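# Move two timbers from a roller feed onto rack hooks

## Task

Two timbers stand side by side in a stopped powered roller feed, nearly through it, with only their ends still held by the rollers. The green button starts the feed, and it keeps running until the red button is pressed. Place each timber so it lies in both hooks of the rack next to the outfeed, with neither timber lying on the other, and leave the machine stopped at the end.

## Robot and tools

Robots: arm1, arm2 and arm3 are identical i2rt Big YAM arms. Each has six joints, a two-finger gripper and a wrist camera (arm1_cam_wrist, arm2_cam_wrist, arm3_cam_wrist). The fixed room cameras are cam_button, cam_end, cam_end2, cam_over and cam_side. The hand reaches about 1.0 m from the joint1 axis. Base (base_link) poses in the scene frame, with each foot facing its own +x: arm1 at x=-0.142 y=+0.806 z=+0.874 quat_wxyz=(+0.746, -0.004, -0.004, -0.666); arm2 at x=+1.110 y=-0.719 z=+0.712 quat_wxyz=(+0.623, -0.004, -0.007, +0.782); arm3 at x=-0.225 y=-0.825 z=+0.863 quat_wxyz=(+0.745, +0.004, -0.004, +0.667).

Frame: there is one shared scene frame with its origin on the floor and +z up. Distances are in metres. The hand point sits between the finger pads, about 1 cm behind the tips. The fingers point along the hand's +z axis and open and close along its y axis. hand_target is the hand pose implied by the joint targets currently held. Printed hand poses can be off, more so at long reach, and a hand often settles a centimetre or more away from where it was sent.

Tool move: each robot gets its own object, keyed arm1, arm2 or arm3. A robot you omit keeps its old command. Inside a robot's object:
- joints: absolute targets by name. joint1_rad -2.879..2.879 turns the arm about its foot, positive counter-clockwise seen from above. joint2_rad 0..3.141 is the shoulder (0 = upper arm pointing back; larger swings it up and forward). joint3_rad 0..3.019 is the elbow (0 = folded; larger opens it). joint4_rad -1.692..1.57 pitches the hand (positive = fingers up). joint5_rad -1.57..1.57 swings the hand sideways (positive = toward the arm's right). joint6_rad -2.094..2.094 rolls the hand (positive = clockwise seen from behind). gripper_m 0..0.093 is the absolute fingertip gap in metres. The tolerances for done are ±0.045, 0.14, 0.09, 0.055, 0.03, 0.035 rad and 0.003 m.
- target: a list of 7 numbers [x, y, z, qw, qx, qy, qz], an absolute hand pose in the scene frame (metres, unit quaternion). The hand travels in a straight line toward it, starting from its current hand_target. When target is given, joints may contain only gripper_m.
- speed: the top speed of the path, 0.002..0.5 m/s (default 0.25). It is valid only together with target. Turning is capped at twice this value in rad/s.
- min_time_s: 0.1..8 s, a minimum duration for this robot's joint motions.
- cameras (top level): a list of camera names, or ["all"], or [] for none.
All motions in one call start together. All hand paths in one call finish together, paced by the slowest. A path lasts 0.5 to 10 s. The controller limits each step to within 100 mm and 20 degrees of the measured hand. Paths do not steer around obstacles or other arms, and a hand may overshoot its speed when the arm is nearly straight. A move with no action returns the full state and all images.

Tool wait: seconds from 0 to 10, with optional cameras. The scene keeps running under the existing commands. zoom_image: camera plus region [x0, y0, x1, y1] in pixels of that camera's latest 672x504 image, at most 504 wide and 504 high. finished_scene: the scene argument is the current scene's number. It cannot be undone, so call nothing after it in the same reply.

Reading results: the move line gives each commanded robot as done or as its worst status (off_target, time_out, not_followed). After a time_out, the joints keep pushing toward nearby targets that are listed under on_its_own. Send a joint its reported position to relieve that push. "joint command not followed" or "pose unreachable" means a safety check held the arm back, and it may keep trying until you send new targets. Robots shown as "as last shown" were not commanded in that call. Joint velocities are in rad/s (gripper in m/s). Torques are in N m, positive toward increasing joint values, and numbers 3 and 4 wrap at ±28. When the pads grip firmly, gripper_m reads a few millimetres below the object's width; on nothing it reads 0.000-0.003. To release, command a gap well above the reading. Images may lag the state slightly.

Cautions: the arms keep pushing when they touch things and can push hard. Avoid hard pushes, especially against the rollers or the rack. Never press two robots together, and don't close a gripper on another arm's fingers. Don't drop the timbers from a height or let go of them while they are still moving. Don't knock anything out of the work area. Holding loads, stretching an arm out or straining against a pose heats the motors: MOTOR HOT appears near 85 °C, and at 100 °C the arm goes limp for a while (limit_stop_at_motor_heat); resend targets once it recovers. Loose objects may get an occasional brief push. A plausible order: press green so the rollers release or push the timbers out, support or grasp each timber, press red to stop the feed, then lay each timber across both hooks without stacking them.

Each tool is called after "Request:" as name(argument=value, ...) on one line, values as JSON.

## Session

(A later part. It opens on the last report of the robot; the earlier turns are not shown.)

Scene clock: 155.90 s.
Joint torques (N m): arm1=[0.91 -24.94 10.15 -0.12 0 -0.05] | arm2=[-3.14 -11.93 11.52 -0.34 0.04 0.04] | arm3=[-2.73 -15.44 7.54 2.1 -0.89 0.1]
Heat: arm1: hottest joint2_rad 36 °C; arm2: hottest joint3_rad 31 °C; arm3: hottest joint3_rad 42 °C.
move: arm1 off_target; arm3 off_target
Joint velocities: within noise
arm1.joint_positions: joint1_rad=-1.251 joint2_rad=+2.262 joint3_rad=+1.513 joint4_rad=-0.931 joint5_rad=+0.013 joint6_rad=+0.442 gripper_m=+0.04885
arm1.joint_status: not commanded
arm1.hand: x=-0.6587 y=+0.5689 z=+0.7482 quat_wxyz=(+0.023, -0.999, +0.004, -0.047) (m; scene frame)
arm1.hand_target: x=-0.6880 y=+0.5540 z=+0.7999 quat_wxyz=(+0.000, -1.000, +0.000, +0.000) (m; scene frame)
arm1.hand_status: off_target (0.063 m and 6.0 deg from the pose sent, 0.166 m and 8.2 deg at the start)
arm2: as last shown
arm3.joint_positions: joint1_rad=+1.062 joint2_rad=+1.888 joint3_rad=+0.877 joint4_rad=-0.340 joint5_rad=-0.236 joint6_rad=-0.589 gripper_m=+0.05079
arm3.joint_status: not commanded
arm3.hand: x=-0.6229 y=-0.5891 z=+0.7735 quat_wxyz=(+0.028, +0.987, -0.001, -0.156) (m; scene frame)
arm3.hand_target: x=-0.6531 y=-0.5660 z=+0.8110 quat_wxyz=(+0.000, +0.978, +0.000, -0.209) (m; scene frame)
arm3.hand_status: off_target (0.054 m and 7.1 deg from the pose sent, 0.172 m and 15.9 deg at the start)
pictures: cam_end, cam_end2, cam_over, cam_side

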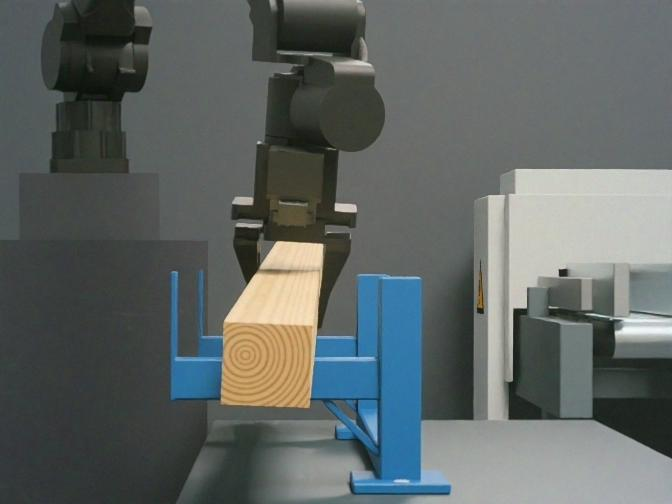

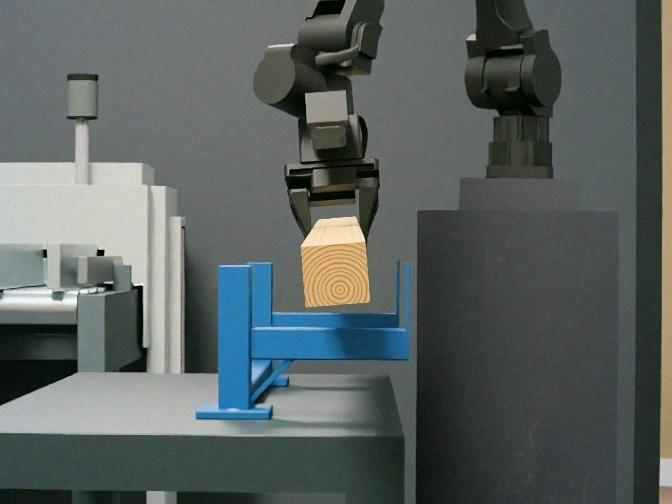

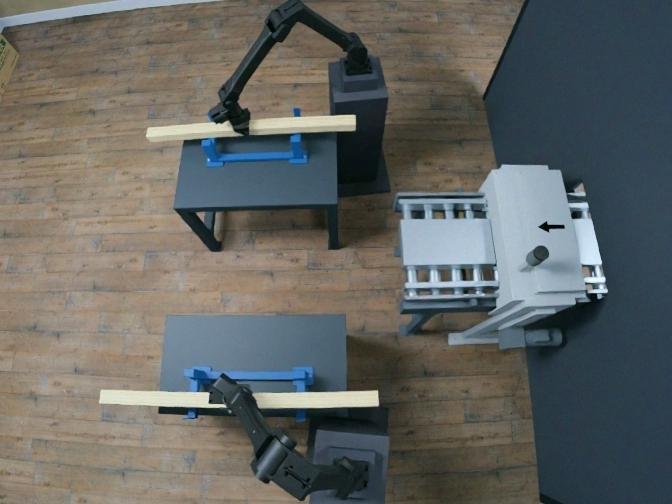

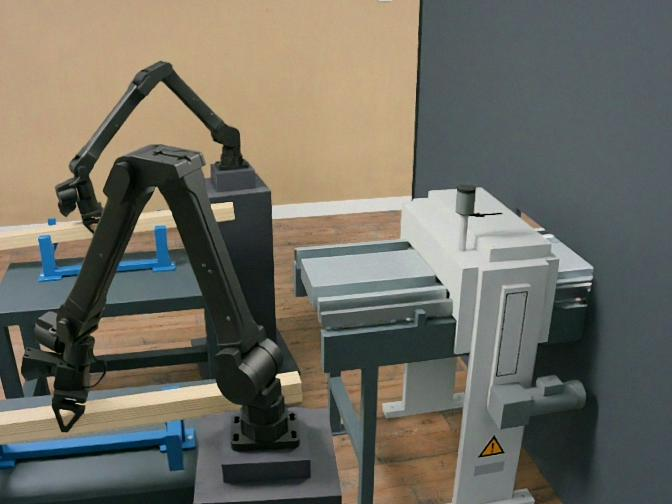

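Request:
move(arm1={"target":[-0.69,0.557,0.715,0,1,0,0],"speed":0.1}, arm3={"target":[-0.655,-0.563,0.74,0,0.978,0,-0.21],"speed":0.1})

Request:
move(arm1={"target":[-0.69,0.557,0.68,0,1,0,0],"speed":0.05}, arm3={"target":[-0.655,-0.563,0.69,0,0.978,0,-0.21],"speed":0.06}, cameras=["cam_over","cam_side","cam_end","cam_end2"])

Scene clock: 166.07 s.
Joint torques (N m): arm1=[0.32 -16.79 9.98 1.95 0.06 -0.06] | arm2=[-3.14 -11.93 11.54 -0.34 0.04 0.04] | arm3=[-2.61 -13.45 6.64 2.28 -0.65 0.08]
Heat: arm1: hottest joint2_rad 37 °C; arm2: hottest joint3_rad 32 °C; arm3: hottest joint3_rad 39 °C.
move: arm1 off_target; arm3 off_target
Joint velocities: within noise
arm1.joint_positions: joint1_rad=-1.252 joint2_rad=+2.297 joint3_rad=+1.511 joint4_rad=-0.829 joint5_rad=+0.009 joint6_rad=+0.434 gripper_m=+0.04885
arm1.joint_status: not commanded
arm1.hand: x=-0.6719 y=+0.5626 z=+0.7264 quat_wxyz=(+0.008, -1.000, +0.001, -0.019) (m; scene frame)
arm1.hand_target: x=-0.6891 y=+0.5575 z=+0.7158 quat_wxyz=(+0.000, -1.000, +0.000, +0.000) (m; scene frame)
arm1.hand_status: off_target (0.022 m and 2.3 deg from the pose sent, 0.047 m and 6.1 deg at the start)
arm2: as last shown
arm3.joint_positions: joint1_rad=+1.059 joint2_rad=+2.031 joint3_rad=+0.877 joint4_rad=-0.164 joint5_rad=-0.243 joint6_rad=-0.589 gripper_m=+0.05079
arm3.joint_status: not commanded
arm3.hand: x=-0.6278 y=-0.5850 z=+0.7207 quat_wxyz=(+0.022, +0.985, +0.000, -0.171) (m; scene frame)
arm3.hand_target: x=-0.6538 y=-0.5636 z=+0.7413 quat_wxyz=(+0.000, +0.978, +0.000, -0.210) (m; scene frame)
arm3.hand_status: off_target (0.040 m and 5.1 deg from the pose sent, 0.053 m and 7.1 deg at the start)
pictures: none

Scene clock: 167.57 s.
Joint torques (N m): arm1=[0.32 -12.69 9.95 3.7 0.11 -0.03] | arm2=[-3.19 -11.93 11.52 -0.32 0.04 0.04] | arm3=[-2.55 -6.42 7.19 2.26 -0.41 0.11]
Heat: arm1: hottest joint2_rad 37 °C; arm2: hottest joint3_rad 32 °C; arm3: hottest joint3_rad 39 °C.
move: arm1 off_target; arm3 off_target
Joint velocities: within noise
arm1.joint_positions: joint1_rad=-1.252 joint2_rad=+2.300 joint3_rad=+1.511 joint4_rad=-0.810 joint5_rad=+0.008 joint6_rad=+0.432 gripper_m=+0.04885
arm1.joint_status: not commanded
arm1.hand: x=-0.6753 y=+0.5609 z=+0.7245 quat_wxyz=(+0.004, -1.000, +0.000, -0.012) (m; scene frame)
arm1.hand_target: x=-0.6859 y=+0.5589 z=+0.6831 quat_wxyz=(+0.000, -1.000, +0.000, +0.000) (m; scene frame)
arm1.hand_status: off_target (0.047 m and 1.4 deg from the pose sent, 0.050 m and 2.3 deg at the start)
arm2: as last shown
arm3.joint_positions: joint1_rad=+1.059 joint2_rad=+2.064 joint3_rad=+0.885 joint4_rad=-0.043 joint5_rad=-0.250 joint6_rad=-0.589 gripper_m=+0.05079
arm3.joint_status: not commanded
arm3.hand: x=-0.6475 y=-0.5721 z=+0.7166 quat_wxyz=(-0.003, +0.977, +0.007, -0.211) (m; scene frame)
arm3.hand_target: x=-0.6532 y=-0.5643 z=+0.6915 quat_wxyz=(+0.000, +0.978, +0.000, -0.210) (m; scene frame)
arm3.hand_status: off_target (0.029 m and 0.9 deg from the pose sent, 0.047 m and 5.1 deg at the start)
pictures: cam_end, cam_end2, cam_over, cam_side

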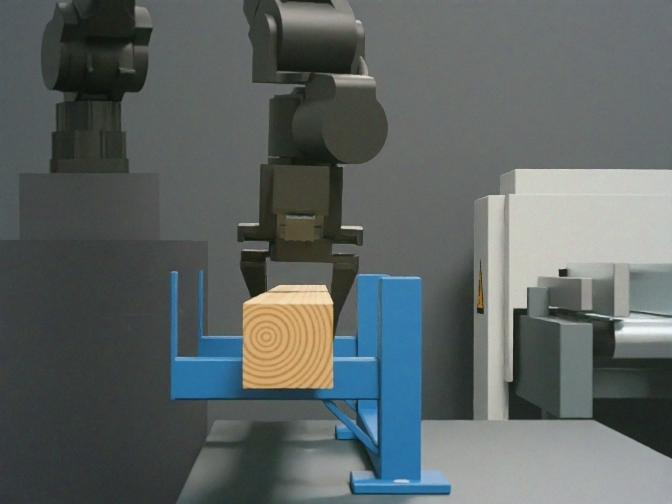

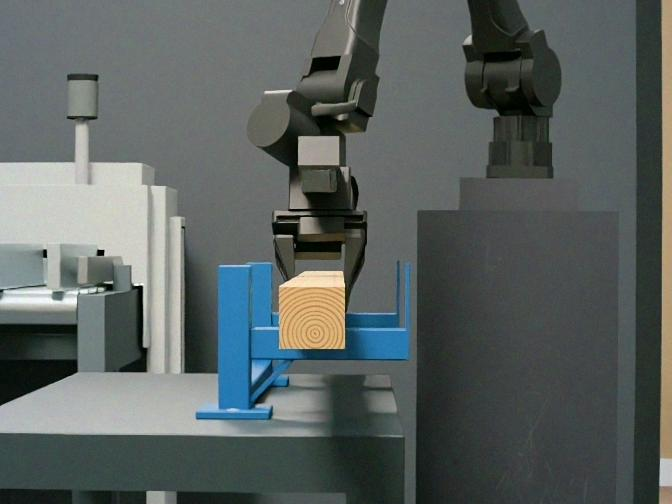

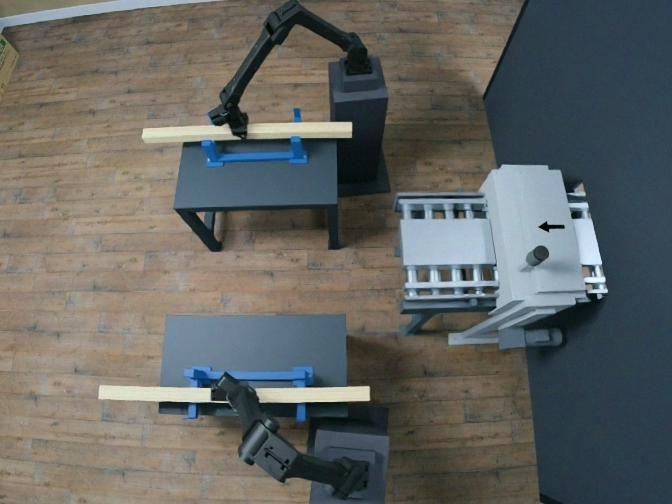

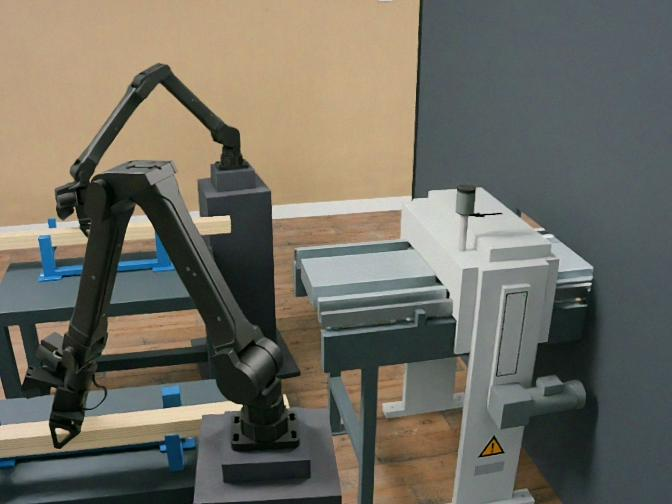

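Request:
move(arm1={"target":[-0.68,0.558,0.722,0,1,0,0],"joints":{"gripper_m":0.085},"speed":0.1}, arm3={"target":[-0.65,-0.568,0.712,0,0.978,0,-0.21],"joints":{"gripper_m":0.085},"speed":0.1})

Request:
move(arm1={"target":[-0.68,0.556,0.90,0,1,0,0],"speed":0.2}, arm3={"target":[-0.58,-0.57,0.89,0,0.978,0,-0.21],"speed":0.2}, cameras=["cam_over","cam_side","cam_end","cam_end2","cam_button","arm3_cam_wrist"])

Scene clock: 180.83 s.
Joint torques (N m): arm1=[0.15 -19.9 6.74 -0.16 0.07 0.02] | arm2=[-3.14 -11.93 11.54 -0.34 0.04 0.04] | arm3=[-2.32 -13.1 4.22 0.85 -0.3 0.13]
Heat: arm1: hottest joint2_rad 35 °C; arm2: hottest joint3_rad 33 °C; arm3: hottest joint3_rad 38 °C.
move: arm1 done; arm3 done
Joint velocities: within noise
arm1.joint_positions: joint1_rad=-1.252 joint2_rad=+2.311 joint3_rad=+1.511 joint4_rad=-0.771 joint5_rad=+0.009 joint6_rad=+0.432 gripper_m=+0.08495
arm1.joint_status: all done
arm1.hand: x=-0.6817 y=+0.5580 z=+0.7185 quat_wxyz=(-0.002, -1.000, +0.000, +0.001) (m; scene frame)
arm1.hand_target: x=-0.6800 y=+0.5581 z=+0.7220 quat_wxyz=(+0.000, -1.000, +0.000, +0.000) (m; scene frame)
arm1.hand_status: done (0.004 m and 0.3 deg from the pose sent, 0.006 m and 1.4 deg at the start)
arm2: as last shown
arm3.joint_positions: joint1_rad=+1.059 joint2_rad=+2.091 joint3_rad=+0.900 joint4_rad=-0.039 joint5_rad=-0.253 joint6_rad=-0.589 gripper_m=+0.08496
arm3.joint_status: all done
arm3.hand: x=-0.6492 y=-0.5711 z=+0.7077 quat_wxyz=(+0.000, +0.978, +0.006, -0.209) (m; scene frame)
arm3.hand_target: x=-0.6501 y=-0.5679 z=+0.7121 quat_wxyz=(+0.000, +0.978, +0.000, -0.210) (m; scene frame)
arm3.hand_status: done (0.005 m and 0.7 deg from the pose sent, 0.007 m and 0.9 deg at the start)
pictures: none

Scene clock: 182.63 s.
Joint torques (N m): arm1=[1.44 -17.96 12.12 -0.28 0.07 0.06] | arm2=[-3.14 -11.93 11.51 -0.32 0.04 0.04] | arm3=[-2.55 -8.94 6.89 0.69 -0.4 -0.05]
Heat: arm1: hottest joint2_rad 34 °C; arm2: hottest joint3_rad 33 °C; arm3: hottest joint3_rad 37 °C.
move: arm1 off_target; arm3 done
Joint velocities: within noise
arm1.joint_positions: joint1_rad=-1.252 joint2_rad=+2.029 joint3_rad=+1.540 joint4_rad=-1.111 joint5_rad=+0.009 joint6_rad=+0.434 gripper_m=+0.08495
arm1.joint_status: not commanded
arm1.hand: x=-0.6698 y=+0.5656 z=+0.8890 quat_wxyz=(+0.004, -1.000, +0.001, -0.012) (m; scene frame)
arm1.hand_target: x=-0.6795 y=+0.5562 z=+0.9001 quat_wxyz=(+0.000, -1.000, +0.000, +0.000) (m; scene frame)
arm1.hand_status: off_target (0.018 m and 1.4 deg from the pose sent, 0.181 m and 0.3 deg at the start)
arm2: as last shown
arm3.joint_positions: joint1_rad=+0.954 joint2_rad=+1.542 joint3_rad=+0.800 joint4_rad=-0.505 joint5_rad=-0.285 joint6_rad=-0.676 gripper_m=+0.08496
arm3.joint_status: not commanded
arm3.hand: x=-0.5834 y=-0.5708 z=+0.8899 quat_wxyz=(-0.002, +0.977, -0.001, -0.212) (m; scene frame)
arm3.hand_target: x=-0.5800 y=-0.5700 z=+0.8900 quat_wxyz=(+0.000, +0.978, +0.000, -0.210) (m; scene frame)
arm3.hand_status: done (0.004 m and 0.3 deg from the pose sent, 0.195 m and 0.7 deg at the start)
pictures: arm3_cam_wrist, cam_button, cam_end, cam_end2, cam_over, cam_side

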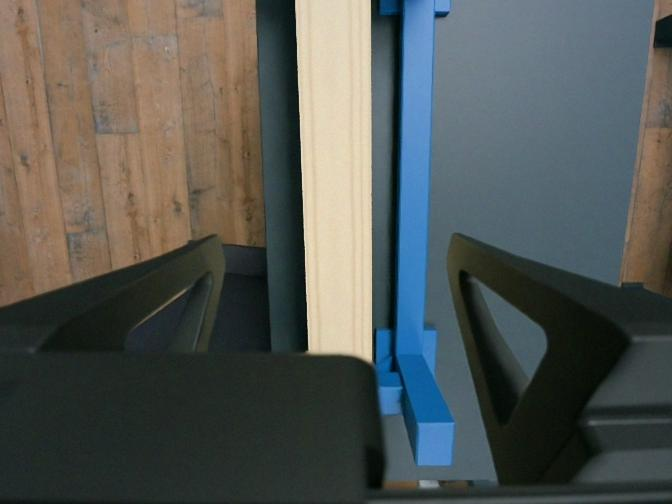

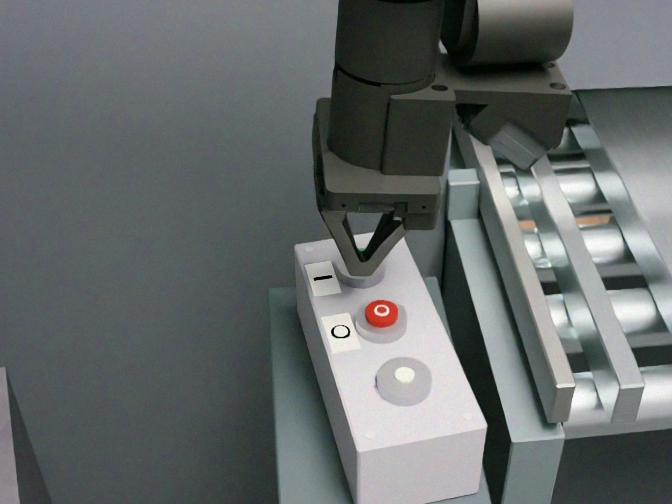

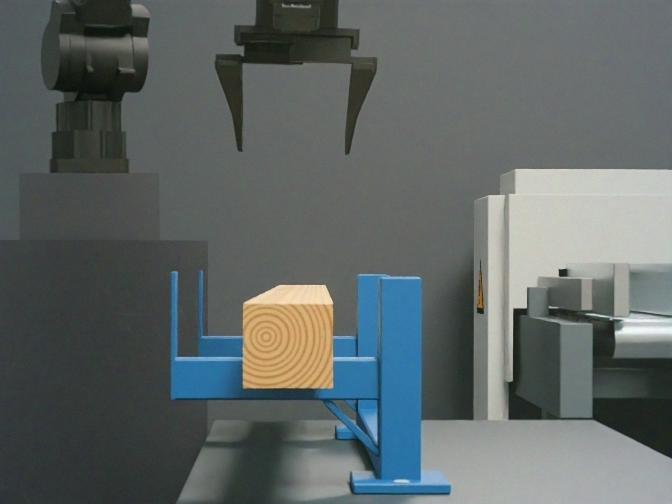

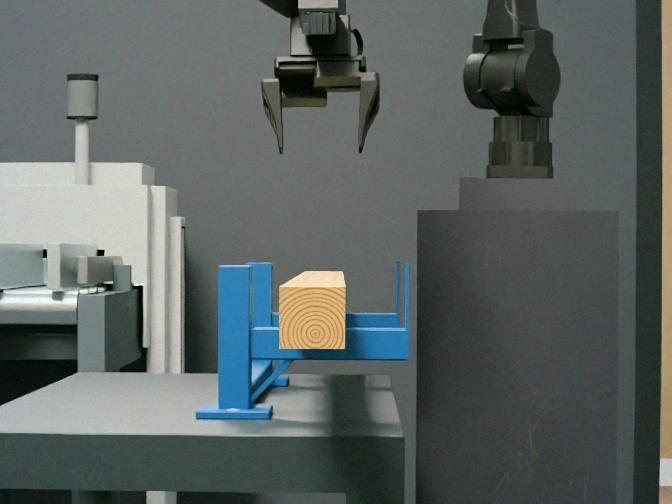

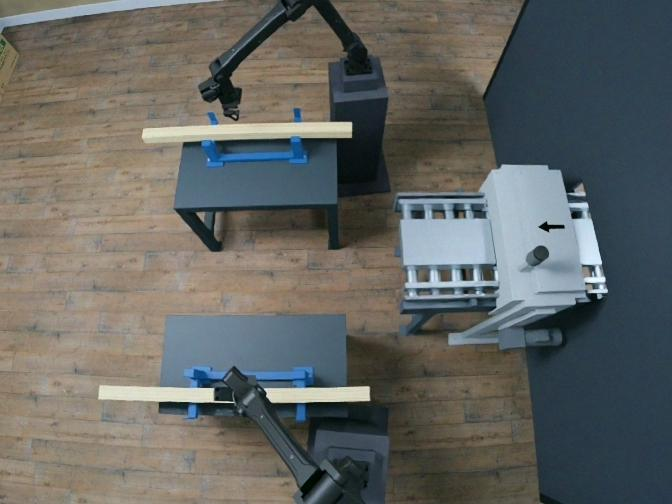

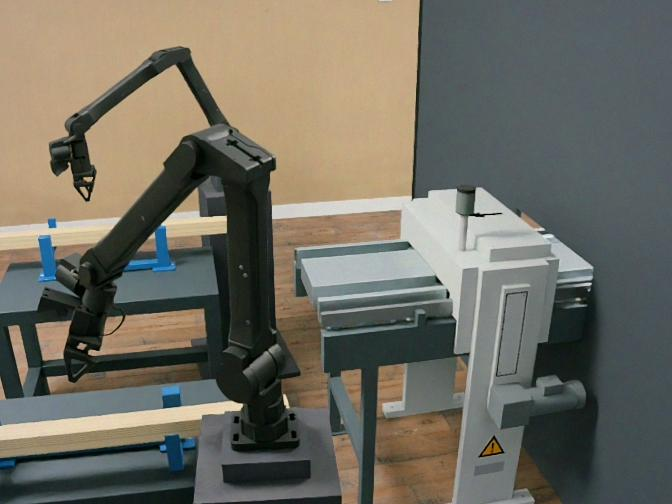

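Request:
finished_scene(scene=2)

The scene is finished: the task was done.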